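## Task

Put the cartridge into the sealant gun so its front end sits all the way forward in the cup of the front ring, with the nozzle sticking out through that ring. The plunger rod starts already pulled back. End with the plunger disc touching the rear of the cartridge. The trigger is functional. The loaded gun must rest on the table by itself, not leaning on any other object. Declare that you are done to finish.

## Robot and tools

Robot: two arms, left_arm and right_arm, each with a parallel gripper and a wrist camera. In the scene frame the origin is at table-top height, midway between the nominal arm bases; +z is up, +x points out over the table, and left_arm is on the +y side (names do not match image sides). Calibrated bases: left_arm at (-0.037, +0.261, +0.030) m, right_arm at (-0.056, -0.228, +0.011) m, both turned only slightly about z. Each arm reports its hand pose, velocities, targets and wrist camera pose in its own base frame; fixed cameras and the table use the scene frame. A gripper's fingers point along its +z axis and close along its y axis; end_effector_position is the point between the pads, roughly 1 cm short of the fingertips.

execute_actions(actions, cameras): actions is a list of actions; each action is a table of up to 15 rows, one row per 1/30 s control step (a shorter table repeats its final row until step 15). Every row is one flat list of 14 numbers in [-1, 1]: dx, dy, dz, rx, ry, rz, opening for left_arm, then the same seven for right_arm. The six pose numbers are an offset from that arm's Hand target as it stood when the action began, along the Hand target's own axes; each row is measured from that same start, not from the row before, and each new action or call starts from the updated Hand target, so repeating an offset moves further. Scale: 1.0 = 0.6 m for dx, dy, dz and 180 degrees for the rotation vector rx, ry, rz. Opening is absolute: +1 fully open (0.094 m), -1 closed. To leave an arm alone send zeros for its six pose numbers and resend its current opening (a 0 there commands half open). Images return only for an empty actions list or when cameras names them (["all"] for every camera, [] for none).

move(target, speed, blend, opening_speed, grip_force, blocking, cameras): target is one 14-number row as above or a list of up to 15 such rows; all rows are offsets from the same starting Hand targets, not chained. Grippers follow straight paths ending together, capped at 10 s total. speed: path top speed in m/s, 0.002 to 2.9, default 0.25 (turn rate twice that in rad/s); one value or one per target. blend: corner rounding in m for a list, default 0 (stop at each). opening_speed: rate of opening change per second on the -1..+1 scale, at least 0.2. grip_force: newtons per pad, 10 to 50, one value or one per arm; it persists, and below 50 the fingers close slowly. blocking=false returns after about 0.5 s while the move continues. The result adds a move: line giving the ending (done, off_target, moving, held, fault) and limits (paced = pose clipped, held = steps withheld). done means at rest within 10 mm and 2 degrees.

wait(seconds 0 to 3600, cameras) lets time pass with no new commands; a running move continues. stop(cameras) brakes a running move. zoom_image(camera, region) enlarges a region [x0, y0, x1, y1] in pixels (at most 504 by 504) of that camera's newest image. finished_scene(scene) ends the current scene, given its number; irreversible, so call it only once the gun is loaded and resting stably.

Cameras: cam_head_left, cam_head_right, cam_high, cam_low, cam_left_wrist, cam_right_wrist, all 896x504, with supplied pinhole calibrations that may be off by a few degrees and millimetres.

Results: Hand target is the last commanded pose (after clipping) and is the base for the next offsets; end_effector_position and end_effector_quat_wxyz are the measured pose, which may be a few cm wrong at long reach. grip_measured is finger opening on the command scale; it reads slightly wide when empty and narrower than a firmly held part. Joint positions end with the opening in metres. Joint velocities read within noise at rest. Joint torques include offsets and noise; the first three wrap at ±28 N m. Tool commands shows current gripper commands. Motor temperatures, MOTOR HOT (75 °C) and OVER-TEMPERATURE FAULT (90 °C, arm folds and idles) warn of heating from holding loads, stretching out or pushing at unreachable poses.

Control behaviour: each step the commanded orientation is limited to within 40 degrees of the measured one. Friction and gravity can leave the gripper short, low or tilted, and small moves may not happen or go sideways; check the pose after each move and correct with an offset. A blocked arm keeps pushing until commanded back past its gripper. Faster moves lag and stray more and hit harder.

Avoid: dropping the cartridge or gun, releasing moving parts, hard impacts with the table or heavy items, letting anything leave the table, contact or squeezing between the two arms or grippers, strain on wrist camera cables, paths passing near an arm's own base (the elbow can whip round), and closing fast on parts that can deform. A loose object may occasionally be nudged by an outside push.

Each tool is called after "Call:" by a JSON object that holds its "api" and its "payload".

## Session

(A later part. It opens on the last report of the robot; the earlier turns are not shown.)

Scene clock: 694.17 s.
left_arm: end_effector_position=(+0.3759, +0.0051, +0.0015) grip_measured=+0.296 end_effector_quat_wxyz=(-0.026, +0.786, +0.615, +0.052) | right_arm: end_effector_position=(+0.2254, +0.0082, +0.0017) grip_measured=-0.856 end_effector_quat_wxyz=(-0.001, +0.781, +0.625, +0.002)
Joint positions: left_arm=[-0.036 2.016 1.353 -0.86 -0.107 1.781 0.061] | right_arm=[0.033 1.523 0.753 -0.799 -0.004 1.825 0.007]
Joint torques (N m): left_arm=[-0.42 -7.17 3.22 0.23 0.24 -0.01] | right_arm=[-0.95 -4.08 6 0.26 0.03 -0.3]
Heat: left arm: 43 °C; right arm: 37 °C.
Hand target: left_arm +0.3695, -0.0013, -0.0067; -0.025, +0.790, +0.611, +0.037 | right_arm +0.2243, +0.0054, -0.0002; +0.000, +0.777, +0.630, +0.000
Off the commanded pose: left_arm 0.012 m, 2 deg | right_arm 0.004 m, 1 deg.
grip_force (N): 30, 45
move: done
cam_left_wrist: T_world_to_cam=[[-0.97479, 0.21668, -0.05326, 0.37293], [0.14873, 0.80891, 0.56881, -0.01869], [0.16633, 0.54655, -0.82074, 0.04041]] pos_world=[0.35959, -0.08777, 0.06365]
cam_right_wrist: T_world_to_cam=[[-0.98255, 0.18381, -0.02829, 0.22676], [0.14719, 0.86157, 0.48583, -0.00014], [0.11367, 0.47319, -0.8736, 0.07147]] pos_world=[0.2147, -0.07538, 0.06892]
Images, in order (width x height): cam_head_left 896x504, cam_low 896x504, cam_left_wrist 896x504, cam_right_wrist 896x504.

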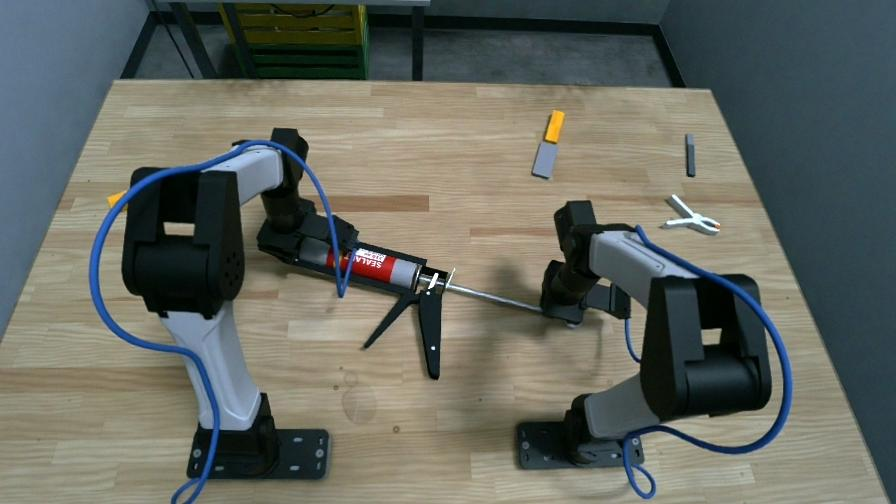

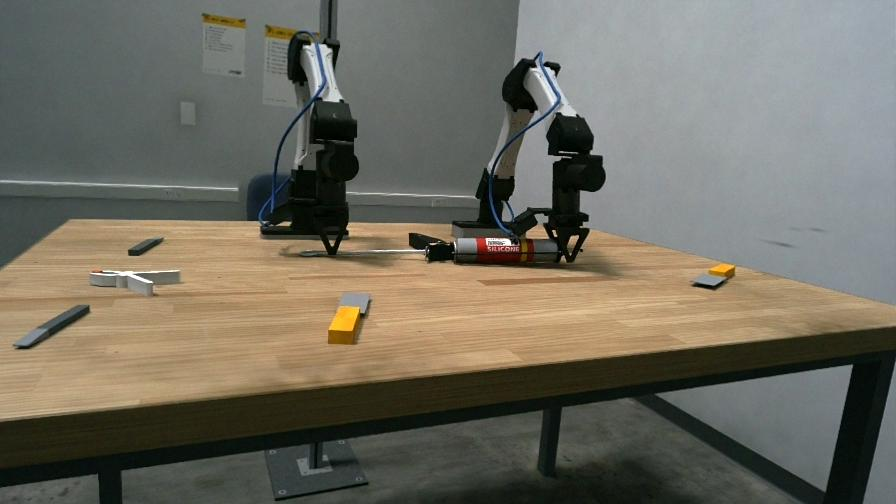

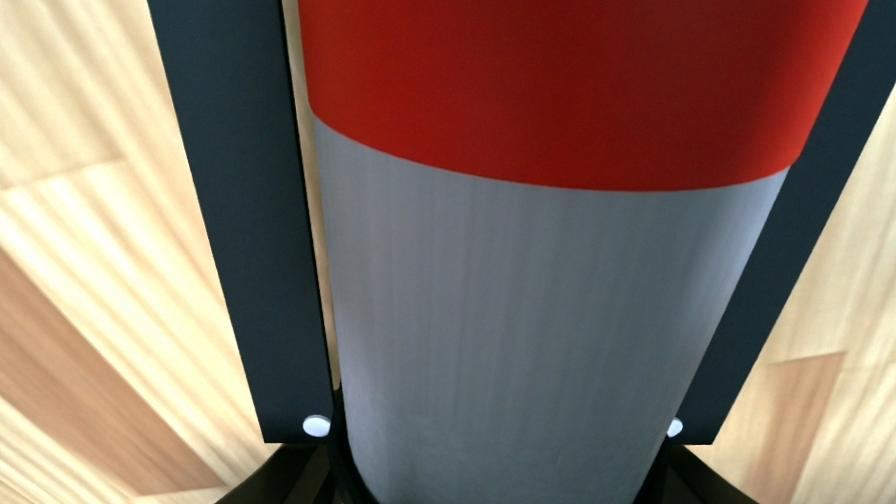

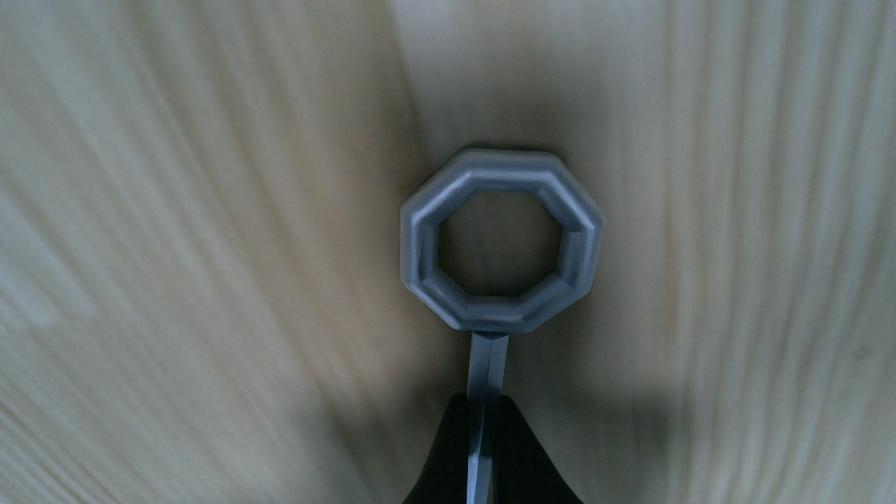

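Call:
{"api": "move", "payload": {"target": [[0, 0, 0, 0, 0, 0, 0.05, 0, 0, 0, 0, 0, 0, 0.4],[0, 0, 0, 0, 0, 0, 0.05, 0, 0, -0.183, 0, 0, 0, 0.4],[0, 0, 0, 0, 0, 0, 0.05, 0.4147, -0.0383, -0.183, 0, 0, -0.493, 0.4],[0, 0, 0, 0, 0, 0, 0.05, 0.4147, -0.0383, -0.183, 0, 0, -0.493, 1.0]], "speed": 0.2, "opening_speed": 1.0, "blend": [0, 0.02, 0, 0], "cameras": ["cam_head_left","cam_right_wrist","cam_high"]}}

Scene clock: 739.40 s.
left_arm: end_effector_position=(+0.3761, +0.0043, +0.0015) grip_measured=+0.053 end_effector_quat_wxyz=(-0.025, +0.787, +0.615, +0.052) | right_arm: end_effector_position=(+0.2528, +0.2509, +0.1121) grip_measured=+0.996 end_effector_quat_wxyz=(+0.004, +0.121, +0.993, +0.008)
Joint positions: left_arm=[-0.037 2.016 1.353 -0.86 -0.106 1.781 0.049] | right_arm=[0.78 1.878 1.617 -1.293 -0.004 1.022 0.094]
Joint torques (N m): left_arm=[-0.35 -7.2 3.25 0.22 0.22 -0.01] | right_arm=[0.44 -5.98 10.02 0.17 0.02 -0.13]
Heat: left arm: 42 °C; right arm: 37 °C.
Hand target: left_arm +0.3695, -0.0014, -0.0067; -0.025, +0.790, +0.611, +0.037 | right_arm +0.2532, +0.2536, +0.1096; +0.000, +0.115, +0.993, +0.000
Off the commanded pose: left_arm 0.012 m, 2 deg | right_arm 0.004 m, 1 deg.
grip_force (N): 30, 45
move: done
cam_right_wrist: T_world_to_cam=[[-0.20378, -0.97805, -0.0434, 0.3085], [-0.86467, 0.15901, 0.47651, 0.16609], [-0.45915, 0.13463, -0.8781, 0.2802]] pos_world=[0.33513, 0.2376, 0.18029]
Images, in order (width x height): cam_head_left 896x504, cam_high 896x504, cam_right_wrist 896x504.

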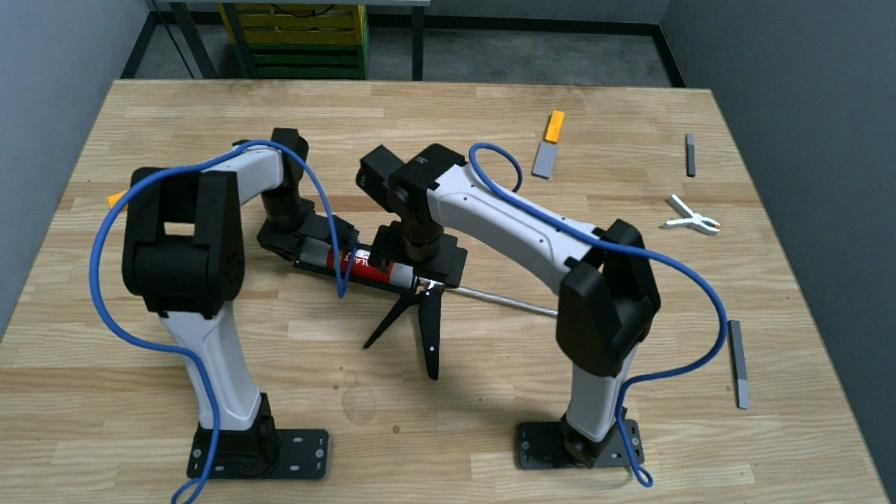

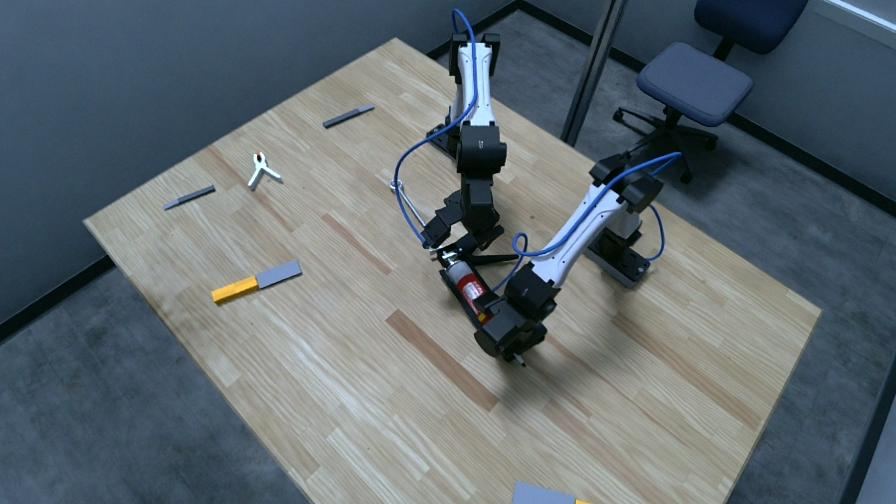

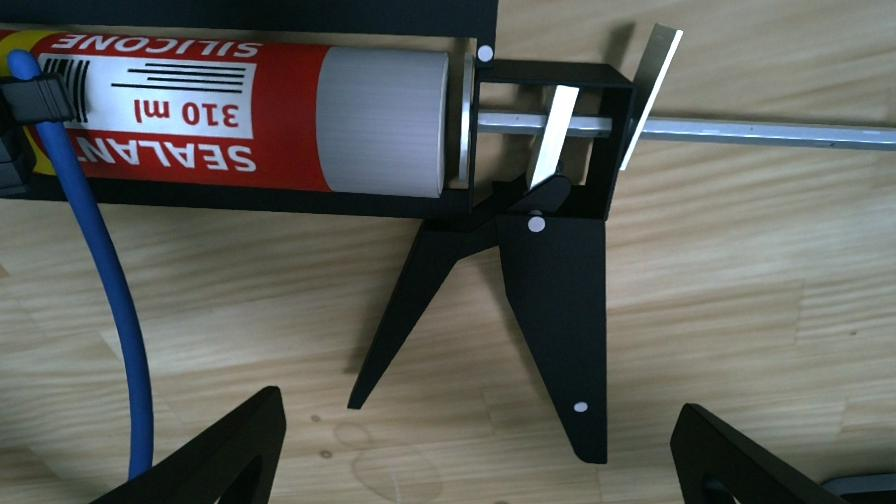

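Call:
{"api": "move", "payload": {"target": [0, 0, 0, 0, 0, 0, 0.05, 0.0224, -0.0218, 0.1033, 0, 0, 0, 1.0], "speed": 0.15, "cameras": ["cam_right_wrist"]}}

Scene clock: 754.70 s.
left_arm: end_effector_position=(+0.3761, +0.0043, +0.0015) grip_measured=+0.053 end_effector_quat_wxyz=(-0.025, +0.787, +0.615, +0.052) | right_arm: end_effector_position=(+0.2371, +0.2413, +0.0473) grip_measured=+0.997 end_effector_quat_wxyz=(-0.006, +0.115, +0.993, -0.005)
Joint positions: left_arm=[-0.037 2.016 1.353 -0.86 -0.106 1.781 0.049] | right_arm=[0.792 1.878 1.357 -1.065 -0.004 1.022 0.094]
Joint torques (N m): left_arm=[-0.36 -7.16 3.28 0.26 0.22 -0.01] | right_arm=[0.54 -8.31 6.53 0.38 0.01 0.01]
Heat: left arm: 42 °C; right arm: 37 °C.
Hand target: left_arm +0.3695, -0.0014, -0.0067; -0.025, +0.790, +0.611, +0.037 | right_arm +0.2371, +0.2439, +0.0477; +0.000, +0.115, +0.993, +0.000
Off the commanded pose: left_arm 0.012 m, 2 deg | right_arm 0.003 m, 1 deg.
grip_force (N): 30, 45
move: done
cam_right_wrist: T_world_to_cam=[[-0.19262, -0.98114, -0.01641, 0.28999], [-0.85549, 0.15971, 0.49257, 0.18192], [-0.48066, 0.10892, -0.87012, 0.22835]] pos_world=[0.32125, 0.23059, 0.11384]

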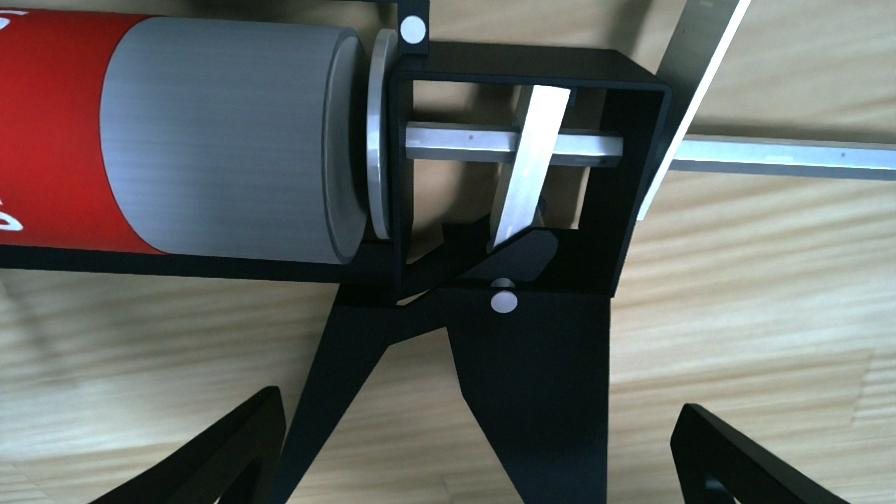

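Call:
{"api": "move", "payload": {"target": [0, 0, 0, 0, 0, 0, 0.05, 0.0, 0.002, 0.070, 0, 0, 0, 1.0], "speed": 0.08, "cameras": ["cam_right_wrist","cam_head_left"]}}

Call:
{"api": "zoom_image", "payload": {"camera": "cam_head_left", "region": [340, 230, 480, 340]}}

Scene clock: 763.90 s.
left_arm: end_effector_position=(+0.3761, +0.0043, +0.0015) grip_measured=+0.053 end_effector_quat_wxyz=(-0.025, +0.787, +0.615, +0.052) | right_arm: end_effector_position=(+0.2393, +0.2442, +0.0153) grip_measured=+0.997 end_effector_quat_wxyz=(+0.002, +0.115, +0.993, +0.008)
Joint positions: left_arm=[-0.037 2.016 1.353 -0.86 -0.106 1.781 0.049] | right_arm=[0.792 1.904 1.258 -0.909 -0.007 1.023 0.094]
Joint torques (N m): left_arm=[-0.36 -7.16 3.23 0.27 0.22 -0.01] | right_arm=[0.7 -5.85 6.46 0.43 0.03 0.01]
Heat: left arm: 42 °C; right arm: 38 °C.
Hand target: left_arm +0.3695, -0.0014, -0.0067; -0.025, +0.790, +0.611, +0.037 | right_arm +0.2374, +0.2452, +0.0058; +0.000, +0.115, +0.993, +0.000
Off the commanded pose: left_arm 0.012 m, 2 deg | right_arm 0.010 m, 1 deg.
grip_force (N): 30, 45
move: done
cam_right_wrist: T_world_to_cam=[[-0.19344, -0.98014, -0.04368, 0.29302], [-0.86489, 0.14934, 0.47924, 0.20413], [-0.4632, 0.13048, -0.8766, 0.1919]] pos_world=[0.32212, 0.23167, 0.0832]
Images, in order (width x height): cam_head_left 896x504, cam_right_wrist 896x504.

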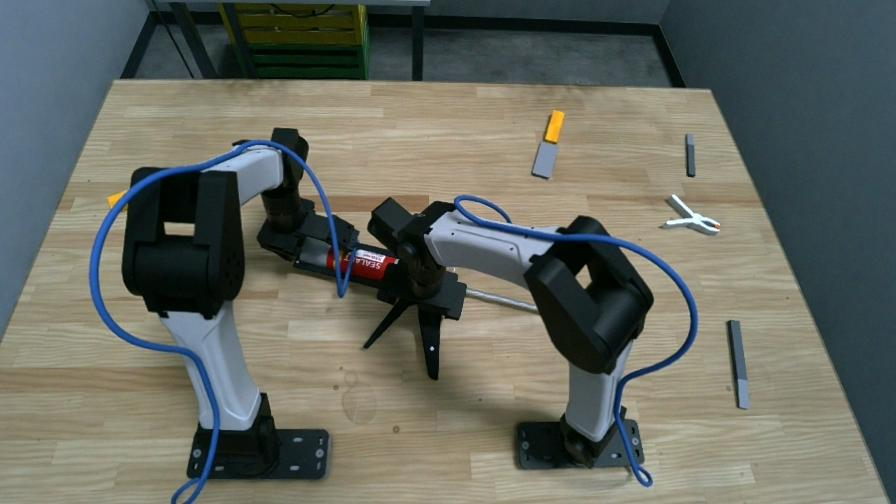

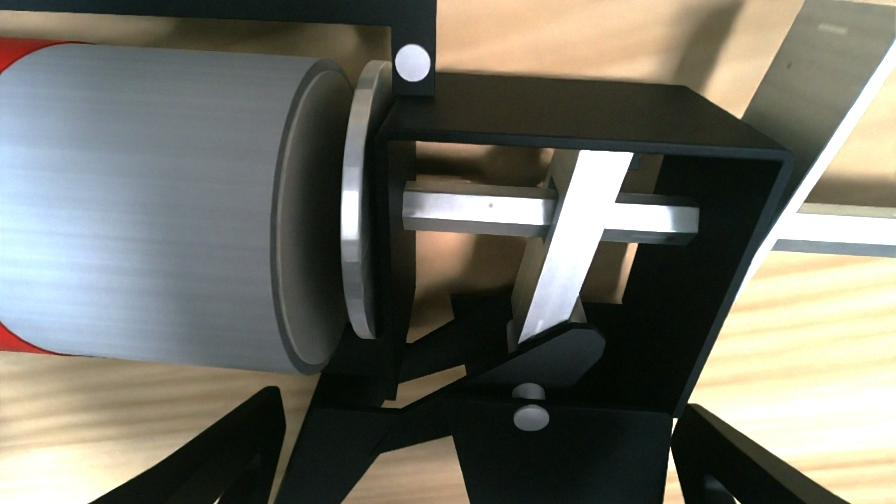

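Scaled by 3.600.

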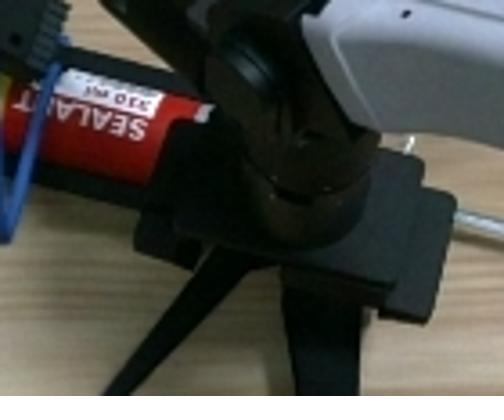

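Call:
{"api": "move", "payload": {"target": [0, 0, 0, 0, 0, 0, 0.05, 0.006, -0.002, 0.0155, 0, 0, 0, 1.0], "speed": 0.05, "cameras": ["cam_right_wrist"]}}

Scene clock: 767.83 s.
left_arm: end_effector_position=(+0.3761, +0.0043, +0.0015) grip_measured=+0.053 end_effector_quat_wxyz=(-0.025, +0.787, +0.615, +0.052) | right_arm: end_effector_position=(+0.2363, +0.2455, +0.0065) grip_measured=+0.997 end_effector_quat_wxyz=(+0.004, +0.113, +0.993, +0.010)
Joint positions: left_arm=[-0.037 2.016 1.353 -0.86 -0.106 1.781 0.049] | right_arm=[0.801 1.909 1.226 -0.867 -0.007 1.029 0.094]
Joint torques (N m): left_arm=[-0.34 -7.28 3.21 0.24 0.21 -0.02] | right_arm=[0.54 -5.82 6.17 0.42 0.03 0.03]
Heat: left arm: 42 °C; right arm: 38 °C.
Hand target: left_arm +0.3695, -0.0014, -0.0067; -0.025, +0.790, +0.611, +0.037 | right_arm +0.2335, +0.2449, -0.0035; -0.001, +0.114, +0.993, +0.000
Off the commanded pose: left_arm 0.012 m, 2 deg | right_arm 0.010 m, 1 deg.
grip_force (N): 30, 45
move: done
cam_right_wrist: T_world_to_cam=[[-0.18953, -0.98069, -0.04811, 0.29259], [-0.86718, 0.14421, 0.47667, 0.20731], [-0.46053, 0.13206, -0.87777, 0.18152]] pos_world=[0.31883, 0.23308, 0.07459]

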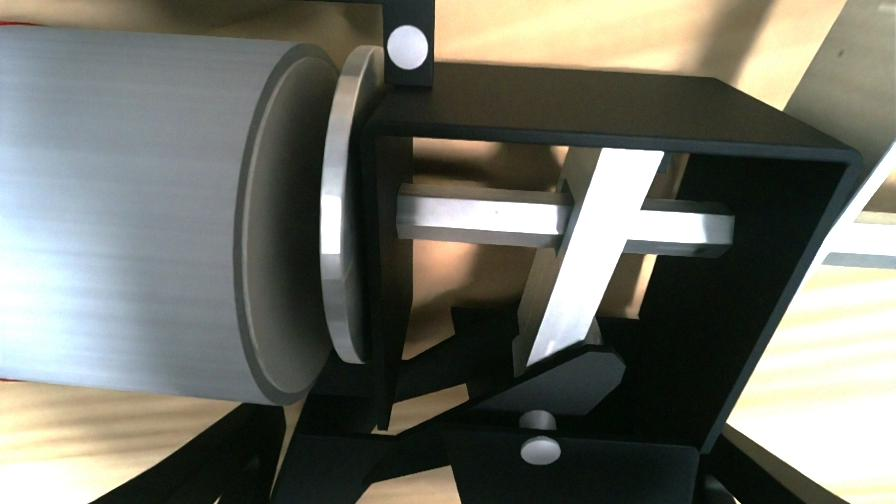

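Call:
{"api": "move", "payload": {"target": [0, 0, 0, 0, 0, 0, 0.05, 0, 0, 0, 0, 0, 0, 0.5], "speed": 0.05, "grip_force": [35, 25], "opening_speed": 0.3, "cameras": ["cam_right_wrist"]}}

Scene clock: 773.47 s.
left_arm: end_effector_position=(+0.3782, +0.0043, +0.0016) grip_measured=+0.053 end_effector_quat_wxyz=(-0.022, +0.787, +0.615, +0.056) | right_arm: end_effector_position=(+0.2355, +0.2455, +0.0058) grip_measured=+0.645 end_effector_quat_wxyz=(+0.004, +0.108, +0.994, +0.009)
Joint positions: left_arm=[-0.037 2.016 1.353 -0.851 -0.106 1.781 0.049] | right_arm=[0.804 1.909 1.223 -0.865 -0.005 1.019 0.077]
Joint torques (N m): left_arm=[-0.27 -7.24 3.22 0.17 0.23 0] | right_arm=[0.34 -5.78 6.48 0.4 0.01 0.17]
Heat: left arm: 42 °C; right arm: 38 °C.
Hand target: left_arm +0.3695, -0.0014, -0.0067; -0.025, +0.790, +0.611, +0.037 | right_arm +0.2335, +0.2447, -0.0036; -0.001, +0.114, +0.993, +0.000
Off the commanded pose: left_arm 0.013 m, 2 deg | right_arm 0.010 m, 1 deg.
grip_force (N): 35, 25
move: done
cam_right_wrist: T_world_to_cam=[[-0.17795, -0.98295, -0.04638, 0.29028], [-0.8693, 0.13494, 0.4755, 0.20976], [-0.46113, 0.12493, -0.87849, 0.18243]] pos_world=[0.31812, 0.23423, 0.07398]

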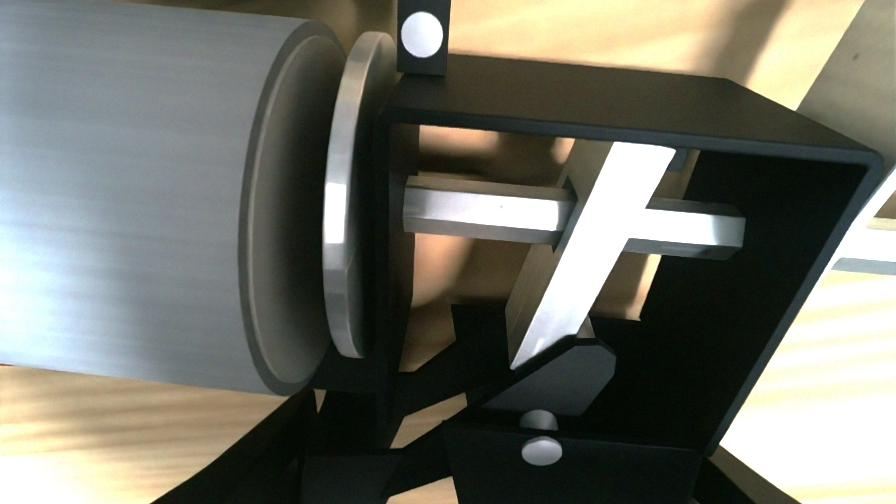

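Call:
{"api": "move", "payload": {"target": [0, 0, 0, 0, 0, 0, 0.05, 0, 0, 0, 0, 0, 0, 0.35], "speed": 0.05, "grip_force": [35, 30], "opening_speed": 0.3, "cameras": ["cam_right_wrist"]}}

Scene clock: 777.57 s.
left_arm: end_effector_position=(+0.3860, +0.0034, +0.0021) grip_measured=+0.053 end_effector_quat_wxyz=(-0.011, +0.786, +0.615, +0.067) | right_arm: end_effector_position=(+0.2298, +0.2472, +0.0056) grip_measured=+0.440 end_effector_quat_wxyz=(-0.004, +0.088, +0.996, +0.009)
Joint positions: left_arm=[-0.037 2.016 1.353 -0.82 -0.102 1.78 0.049] | right_arm=[0.813 1.909 1.222 -0.875 -0.017 0.989 0.068]
Joint torques (N m): left_arm=[-0.31 -7.24 3.32 -0.08 0.19 -0.01] | right_arm=[-0.58 -5.64 6.46 0.47 0.11 0.47]
Heat: left arm: 42 °C; right arm: 38 °C.
Hand target: left_arm +0.3695, -0.0014, -0.0067; -0.025, +0.790, +0.611, +0.037 | right_arm +0.2335, +0.2448, -0.0035; +0.000, +0.115, +0.993, +0.000
Off the commanded pose: left_arm 0.019 m, 4 deg | right_arm 0.010 m, 3 deg.
grip_force (N): 35, 30
move: done
cam_right_wrist: T_world_to_cam=[[-0.13973, -0.98919, -0.04449, 0.28362], [-0.86643, 0.10039, 0.4891, 0.21245], [-0.47935, 0.10688, -0.87109, 0.18807]] pos_world=[0.31385, 0.23912, 0.07253]

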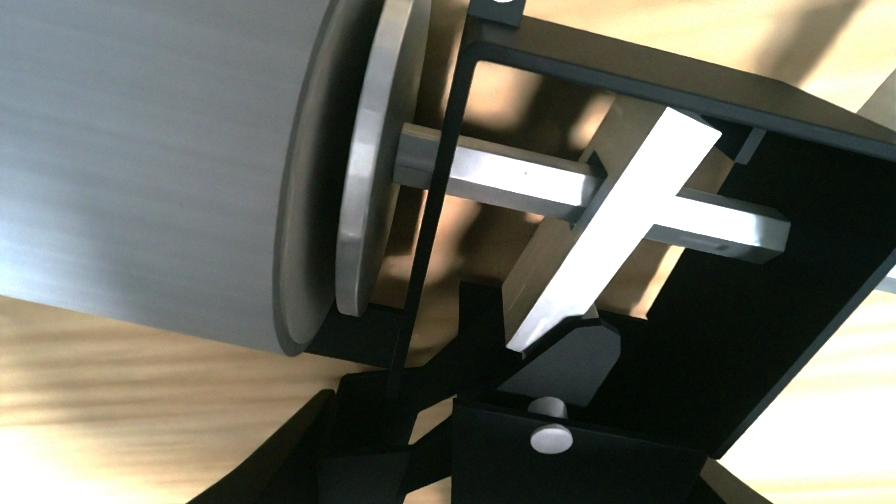

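Call:
{"api": "move", "payload": {"target": [0, 0, 0, 0, 0, 0, 0.05, 0, 0, 0, 0, 0, 0, 0.22], "speed": 0.05, "opening_speed": 0.3, "cameras": ["cam_right_wrist","cam_low"]}}

Call:
{"api": "zoom_image", "payload": {"camera": "cam_low", "region": [500, 200, 600, 280]}}

Scene clock: 780.17 s.
left_arm: end_effector_position=(+0.3864, +0.0032, +0.0021) grip_measured=+0.053 end_effector_quat_wxyz=(-0.010, +0.786, +0.615, +0.067) | right_arm: end_effector_position=(+0.2295, +0.2471, +0.0056) grip_measured=+0.427 end_effector_quat_wxyz=(-0.004, +0.085, +0.996, +0.009)
Joint positions: left_arm=[-0.037 2.016 1.353 -0.818 -0.101 1.78 0.049] | right_arm=[0.813 1.909 1.222 -0.876 -0.017 0.984 0.067]
Joint torques (N m): left_arm=[-0.35 -7.23 3.41 -0.09 0.18 -0.04] | right_arm=[-0.57 -5.78 6.52 0.48 0.12 0.5]
Heat: left arm: 42 °C; right arm: 38 °C.
Hand target: left_arm +0.3694, -0.0014, -0.0067; -0.025, +0.790, +0.611, +0.037 | right_arm +0.2335, +0.2449, -0.0035; -0.001, +0.114, +0.993, +0.000
Off the commanded pose: left_arm 0.020 m, 4 deg | right_arm 0.010 m, 4 deg.
grip_force (N): 35, 30
move: done
cam_right_wrist: T_world_to_cam=[[-0.13447, -0.98995, -0.04385, 0.28245], [-0.86649, 0.096, 0.48988, 0.2133], [-0.48074, 0.10387, -0.87069, 0.18897]] pos_world=[0.31365, 0.2395, 0.07243]
Images, in order (width x height): cam_low 896x504, cam_right_wrist 896x504.

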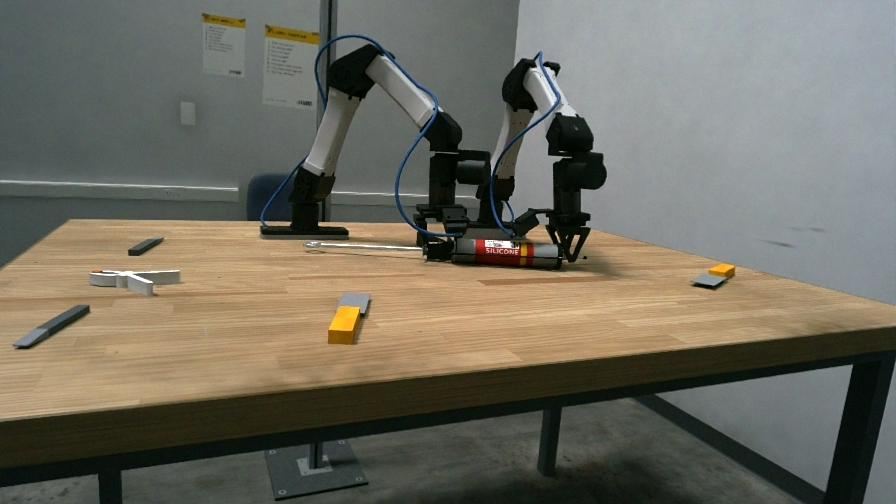

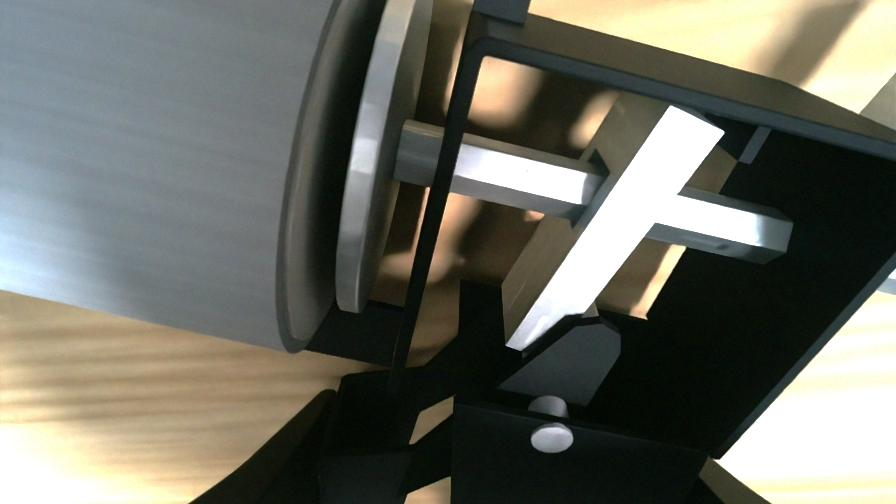

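Scaled by 5.040.

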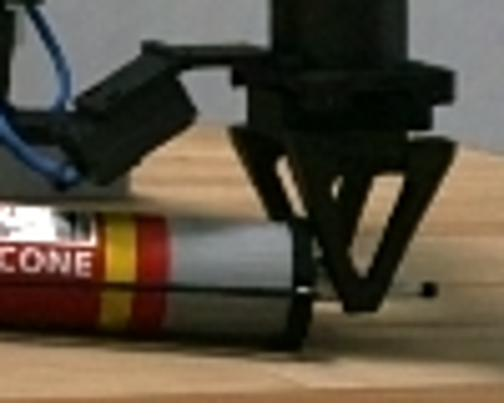

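Call:
{"api": "move", "payload": {"target": [0, 0, 0, 0, 0, 0, 0.05, 0, 0, 0, 0, 0, 0, 0.22], "speed": 0.05, "grip_force": [35, 50], "opening_speed": 0.3, "cameras": ["cam_right_wrist"]}}

Scene clock: 784.70 s.
left_arm: end_effector_position=(+0.3931, +0.0008, +0.0027) grip_measured=+0.053 end_effector_quat_wxyz=(+0.002, +0.786, +0.614, +0.075) | right_arm: end_effector_position=(+0.2251, +0.2459, +0.0051) grip_measured=+0.266 end_effector_quat_wxyz=(-0.010, +0.067, +0.998, +0.004)
Joint positions: left_arm=[-0.04 2.016 1.353 -0.79 -0.095 1.78 0.049] | right_arm=[0.819 1.909 1.221 -0.889 -0.021 0.953 0.059]
Joint torques (N m): left_arm=[-0.13 -7.3 3.6 -0.31 0.13 0] | right_arm=[-1.01 -5.81 6.68 0.58 0.15 0.82]
Heat: left arm: 42 °C; right arm: 38 °C.
Hand target: left_arm +0.3694, -0.0014, -0.0067; -0.025, +0.790, +0.611, +0.037 | right_arm +0.2336, +0.2449, -0.0035; +0.000, +0.114, +0.993, +0.000
Off the commanded pose: left_arm 0.026 m, 5 deg | right_arm 0.012 m, 6 deg.
grip_force (N): 35, 50
move: done
cam_right_wrist: T_world_to_cam=[[-0.09899, -0.9945, -0.03437, 0.2737], [-0.86337, 0.06867, 0.49989, 0.21576], [-0.49477, 0.07916, -0.86541, 0.19588]] pos_world=[0.31029, 0.24187, 0.07107]

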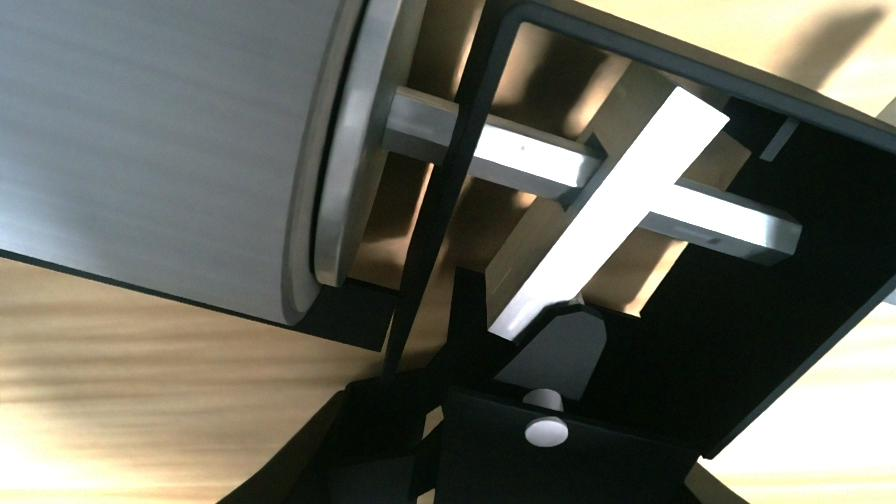

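Call:
{"api": "move", "payload": {"target": [0, 0, 0, 0, 0, 0, 0.05, 0, 0, 0, 0, 0, 0, 0.12], "speed": 0.05, "opening_speed": 0.3, "cameras": ["cam_right_wrist","cam_low"]}}

Call:
{"api": "zoom_image", "payload": {"camera": "cam_low", "region": [500, 200, 600, 280]}}

Scene clock: 787.77 s.
left_arm: end_effector_position=(+0.3933, +0.0007, +0.0027) grip_measured=+0.053 end_effector_quat_wxyz=(+0.002, +0.786, +0.614, +0.076) | right_arm: end_effector_position=(+0.2250, +0.2458, +0.0051) grip_measured=+0.262 end_effector_quat_wxyz=(-0.010, +0.067, +0.998, +0.004)
Joint positions: left_arm=[-0.04 2.016 1.353 -0.789 -0.094 1.78 0.049] | right_arm=[0.819 1.909 1.221 -0.889 -0.021 0.952 0.059]
Joint torques (N m): left_arm=[-0.14 -7.27 3.59 -0.33 0.12 -0.02] | right_arm=[-1.16 -5.76 6.68 0.56 0.14 0.83]
Heat: left arm: 42 °C; right arm: 38 °C.
Hand target: left_arm +0.3694, -0.0013, -0.0067; -0.025, +0.790, +0.611, +0.037 | right_arm +0.2336, +0.2449, -0.0035; +0.000, +0.114, +0.993, +0.000
Off the commanded pose: left_arm 0.026 m, 5 deg | right_arm 0.012 m, 6 deg.
grip_force (N): 35, 50
move: done
cam_right_wrist: T_world_to_cam=[[-0.09746, -0.99466, -0.03407, 0.27332], [-0.86336, 0.06747, 0.50005, 0.216], [-0.49508, 0.07815, -0.86533, 0.19607]] pos_world=[0.31019, 0.24197, 0.07097]
Images, in order (width x height): cam_low 896x504, cam_right_wrist 896x504.

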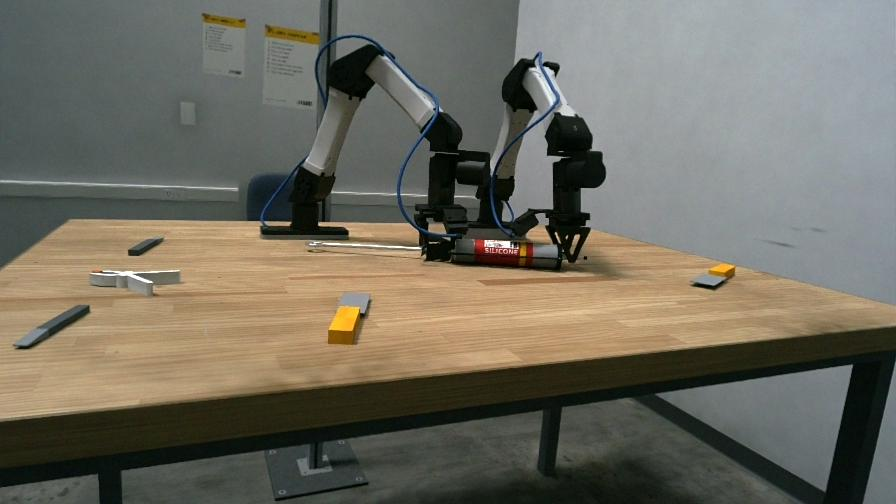

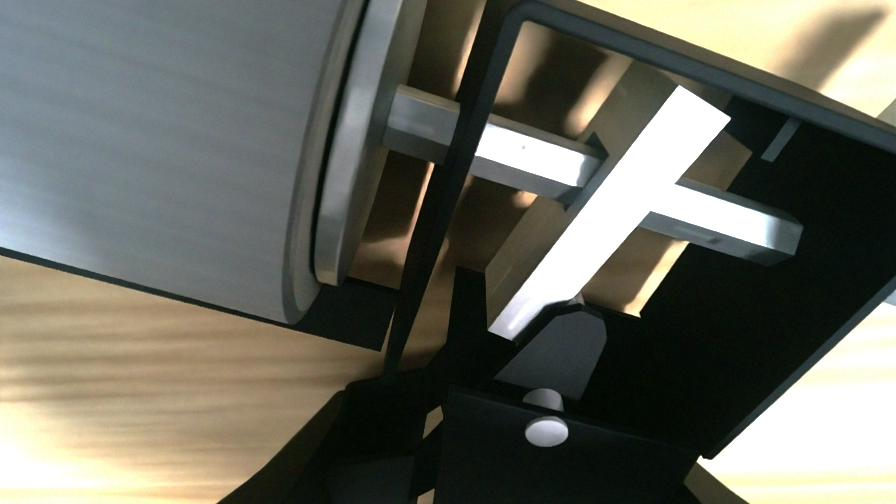

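Scaled by 5.040.

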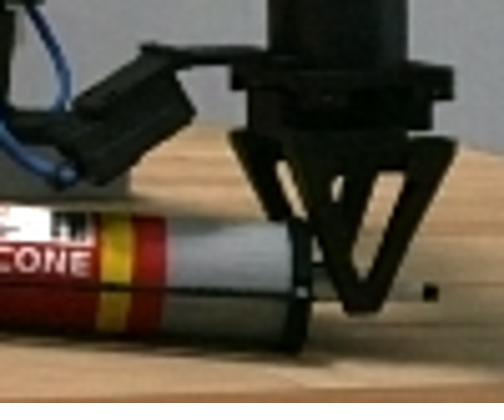

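Call:
{"api": "move", "payload": {"target": [[0.0146, 0.0377, -0.007, 0, 0, 0, 0.05, 0.0143, -0.0018, 0, 0, 0, -0.0306, 0.22],[0.0146, 0.0377, -0.007, 0, 0, 0, 0.05, 0.0143, -0.0018, 0, 0, 0, -0.0306, 0.95]], "speed": 0.05, "opening_speed": 0.5, "cameras": ["cam_right_wrist","cam_left_wrist"]}}

Scene clock: 797.57 s.
left_arm: end_effector_position=(+0.3926, +0.0005, +0.0003) grip_measured=+0.053 end_effector_quat_wxyz=(-0.022, +0.788, +0.613, +0.046) | right_arm: end_effector_position=(+0.2297, +0.2523, +0.0018) grip_measured=+0.946 end_effector_quat_wxyz=(+0.005, +0.067, +0.998, +0.017)
Joint positions: left_arm=[-0.04 2.081 1.448 -0.896 -0.093 1.781 0.049] | right_arm=[0.825 1.909 1.205 -0.835 -0.014 0.959 0.091]
Joint torques (N m): left_arm=[0.58 -6.97 6.5 0 0.11 0.07] | right_arm=[0.2 -7.1 5.9 0.23 0.1 -0.03]
Heat: left arm: 42 °C; right arm: 37 °C.
Hand target: left_arm +0.3934, +0.0011, -0.0016; -0.025, +0.790, +0.611, +0.037 | right_arm +0.2249, +0.2457, -0.0036; -0.001, +0.067, +0.998, +0.000
Off the commanded pose: left_arm 0.002 m, 1 deg | right_arm 0.010 m, 2 deg.
grip_force (N): 35, 50
move: done
cam_left_wrist: T_world_to_cam=[[-0.97391, 0.22138, -0.05002, 0.38972], [0.1568, 0.81567, 0.55687, -0.01996], [0.16408, 0.53449, -0.8291, 0.04011]] pos_world=[0.3761, -0.09143, 0.06386]
cam_right_wrist: T_world_to_cam=[[-0.09649, -0.99347, -0.06084, 0.27968], [-0.87858, 0.05628, 0.47427, 0.22764], [-0.46775, 0.09921, -0.87828, 0.18346]] pos_world=[0.3128, 0.24684, 0.07018]
Images, in order (width x height): cam_left_wrist 896x504, cam_right_wrist 896x504.

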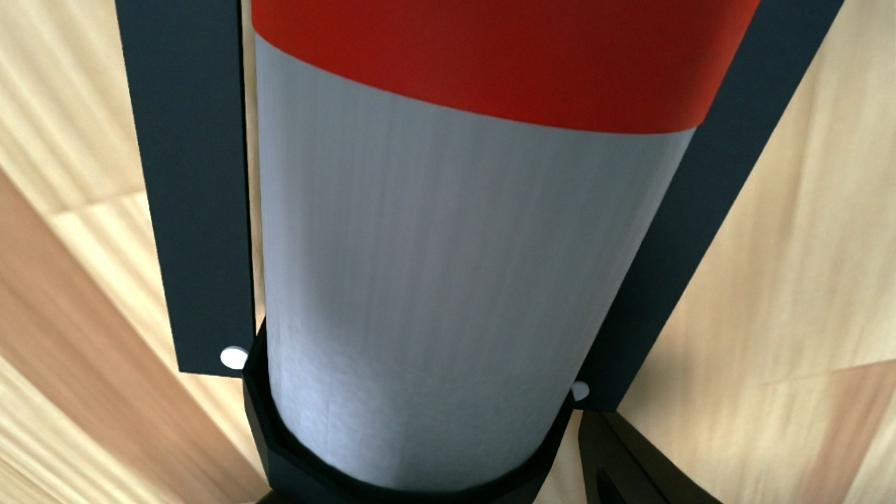

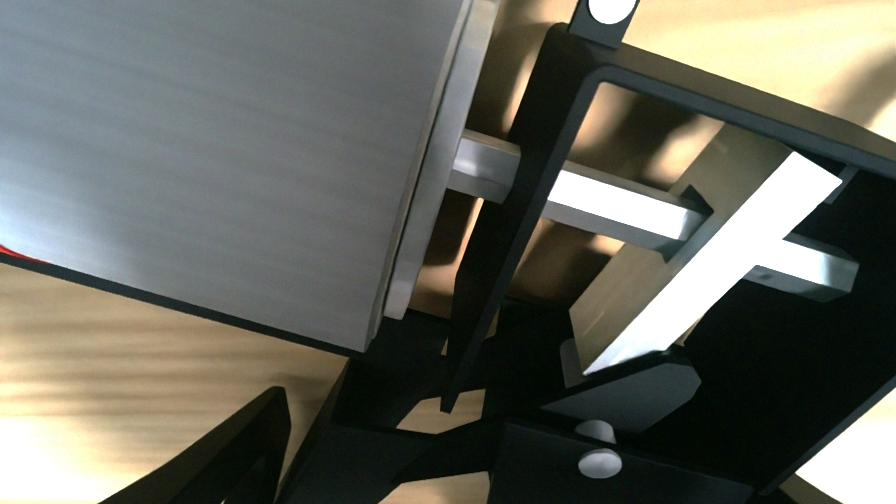

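Call:
{"api": "zoom_image", "payload": {"camera": "cam_right_wrist", "region": [340, 0, 540, 360]}}

Call:
{"api": "zoom_image", "payload": {"camera": "cam_left_wrist", "region": [180, 300, 640, 504]}}

Scaled by 1.400.

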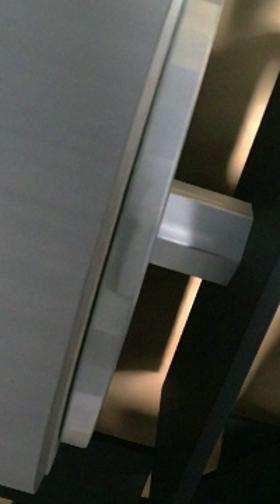

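Scaled by 1.096.

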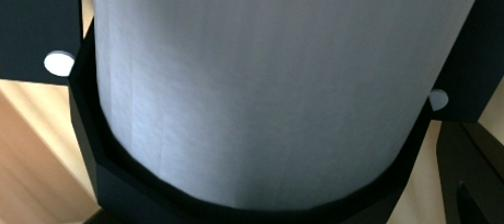

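Call:
{"api": "move", "payload": {"target": [[0, 0, 0, 0, 0, 0, 0.9, 0, 0, 0, 0, 0, 0, 1.0],[0, 0, -0.05, 0, 0, 0, 0.9, 0, 0, -0.05, 0, 0, 0, 1.0],[-0.02, 0, -0.18, 0, 0, 0, 0.9, 0, 0, -0.18, 0, 0, 0, 1.0]], "speed": 0.12, "opening_speed": 0.8, "blend": [0, 0.01, 0], "cameras": ["cam_right_wrist","cam_left_wrist","cam_low","cam_head_left"]}}

Call:
{"api": "zoom_image", "payload": {"camera": "cam_low", "region": [510, 220, 580, 270]}}

Scene clock: 808.50 s.
left_arm: end_effector_position=(+0.3826, -0.0162, +0.0903) grip_measured=+0.897 end_effector_quat_wxyz=(-0.040, +0.791, +0.610, +0.026) | right_arm: end_effector_position=(+0.2223, +0.2441, +0.0909) grip_measured=+0.998 end_effector_quat_wxyz=(-0.015, +0.067, +0.998, -0.008)
Joint positions: left_arm=[-0.084 2.02 1.725 -1.292 -0.093 1.742 0.089] | right_arm=[0.826 1.83 1.47 -1.243 -0.013 0.959 0.094]
Joint torques (N m): left_arm=[-0.16 -9.72 7.19 -0.05 0.12 -0.06] | right_arm=[0.16 -9.43 9.87 0.08 0.09 -0.02]
Heat: left arm: 42 °C; right arm: 38 °C.
Hand target: left_arm +0.3874, -0.0196, +0.1048; -0.025, +0.790, +0.611, +0.037 | right_arm +0.2251, +0.2457, +0.1045; +0.000, +0.067, +0.998, +0.000
Off the commanded pose: left_arm 0.016 m, 2 deg | right_arm 0.014 m, 2 deg.
grip_force (N): 35, 50
move: off_target (left_arm, right_arm)
cam_left_wrist: T_world_to_cam=[[-0.97401, 0.22648, 0.00301, 0.3835], [0.19078, 0.81317, 0.54987, -0.06729], [0.12208, 0.53616, -0.83525, 0.14194]] pos_world=[0.36905, -0.10824, 0.1544]
cam_right_wrist: T_world_to_cam=[[-0.09796, -0.99515, -0.0094, 0.27237], [-0.85778, 0.07964, 0.5078, 0.1659], [-0.50459, 0.0578, -0.86142, 0.2758]] pos_world=[0.30816, 0.24189, 0.1559]
Images, in order (width x height): cam_head_left 896x504, cam_low 896x504, cam_left_wrist 896x504, cam_right_wrist 896x504.

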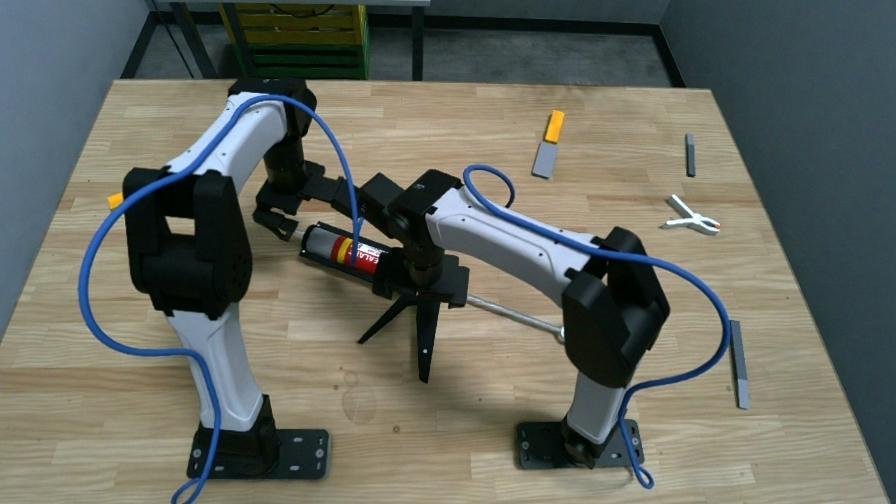

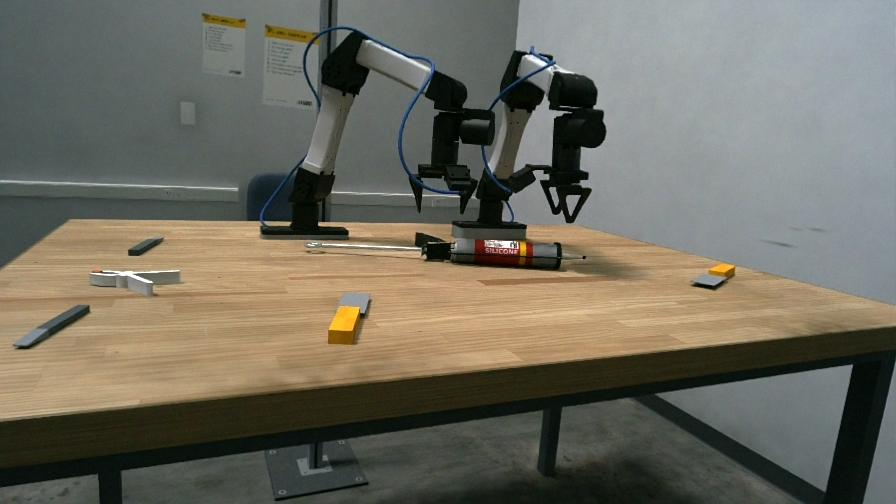

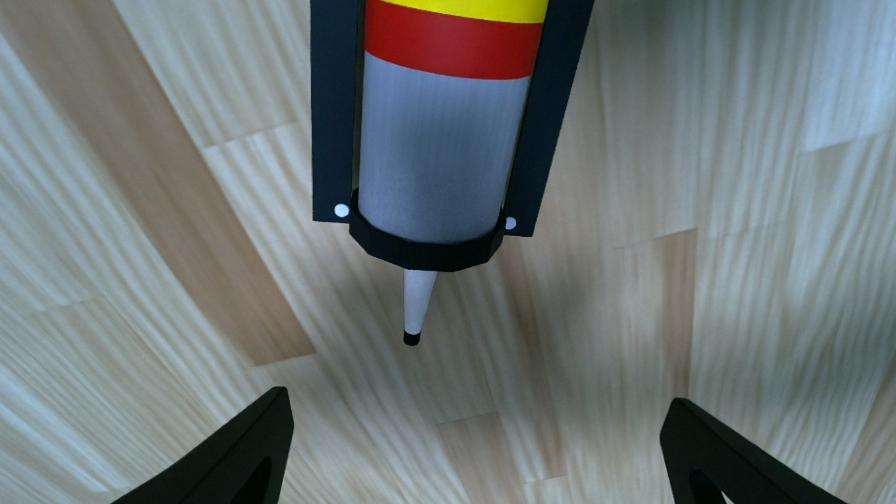

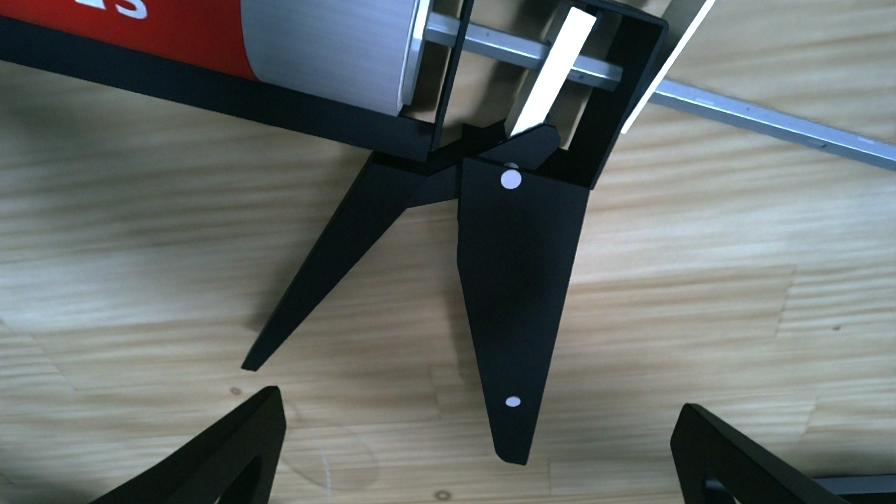

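Scaled by 7.200.

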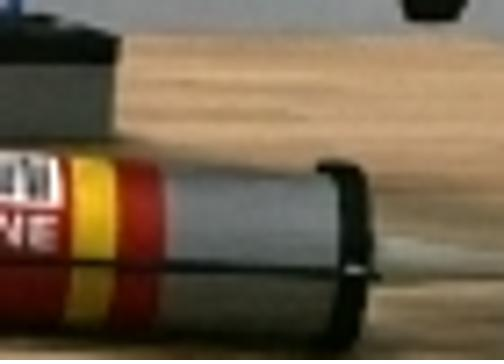

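Call:
{"api": "move", "payload": {"target": [0, 0, 0, 0, 0, 0, 0.9, -0.0158, -0.0022, 0.115, 0, 0, 0.0572, 1.0], "speed": 0.15, "cameras": ["cam_right_wrist"]}}

Scene clock: 823.37 s.
left_arm: end_effector_position=(+0.3824, -0.0162, +0.0903) grip_measured=+0.897 end_effector_quat_wxyz=(-0.040, +0.791, +0.610, +0.025) | right_arm: end_effector_position=(+0.2311, +0.2459, +0.0447) grip_measured=+0.998 end_effector_quat_wxyz=(-0.001, +0.148, +0.989, +0.010)
Joint positions: left_arm=[-0.084 2.02 1.725 -1.293 -0.093 1.741 0.089] | right_arm=[0.81 1.85 1.31 -1.016 -0.013 1.107 0.094]
Joint torques (N m): left_arm=[-0.14 -9.7 7.23 -0.03 0.12 -0.08] | right_arm=[-0.68 -5.61 6.65 0.42 0.1 0.04]
Motor temperatures (°C): left_arm=[26 45 34 25 24 27 27] | right_arm=[25 34 38 25 26 23 26]
Heat: left arm: 45 °C; right arm: 38 °C.
Hand target: left_arm +0.3874, -0.0196, +0.1048; -0.025, +0.790, +0.611, +0.037 | right_arm +0.2341, +0.2431, +0.0354; -0.001, +0.156, +0.988, +0.000
Off the commanded pose: left_arm 0.016 m, 2 deg | right_arm 0.010 m, 1 deg.
grip_force (N): 35, 50
move: done
cam_right_wrist: T_world_to_cam=[[-0.25748, -0.96519, -0.04602, 0.30565], [-0.85024, 0.20367, 0.48539, 0.16556], [-0.45912, 0.1641, -0.87309, 0.20424]] pos_world=[0.31324, 0.22778, 0.11202]

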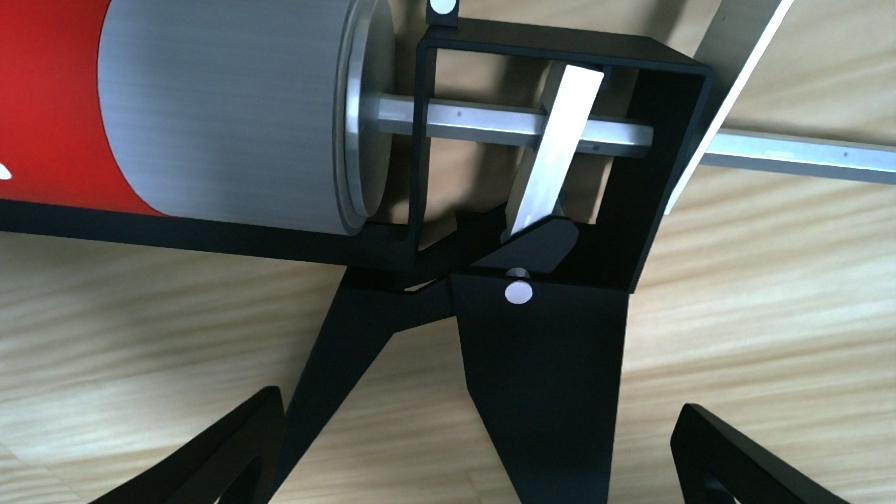

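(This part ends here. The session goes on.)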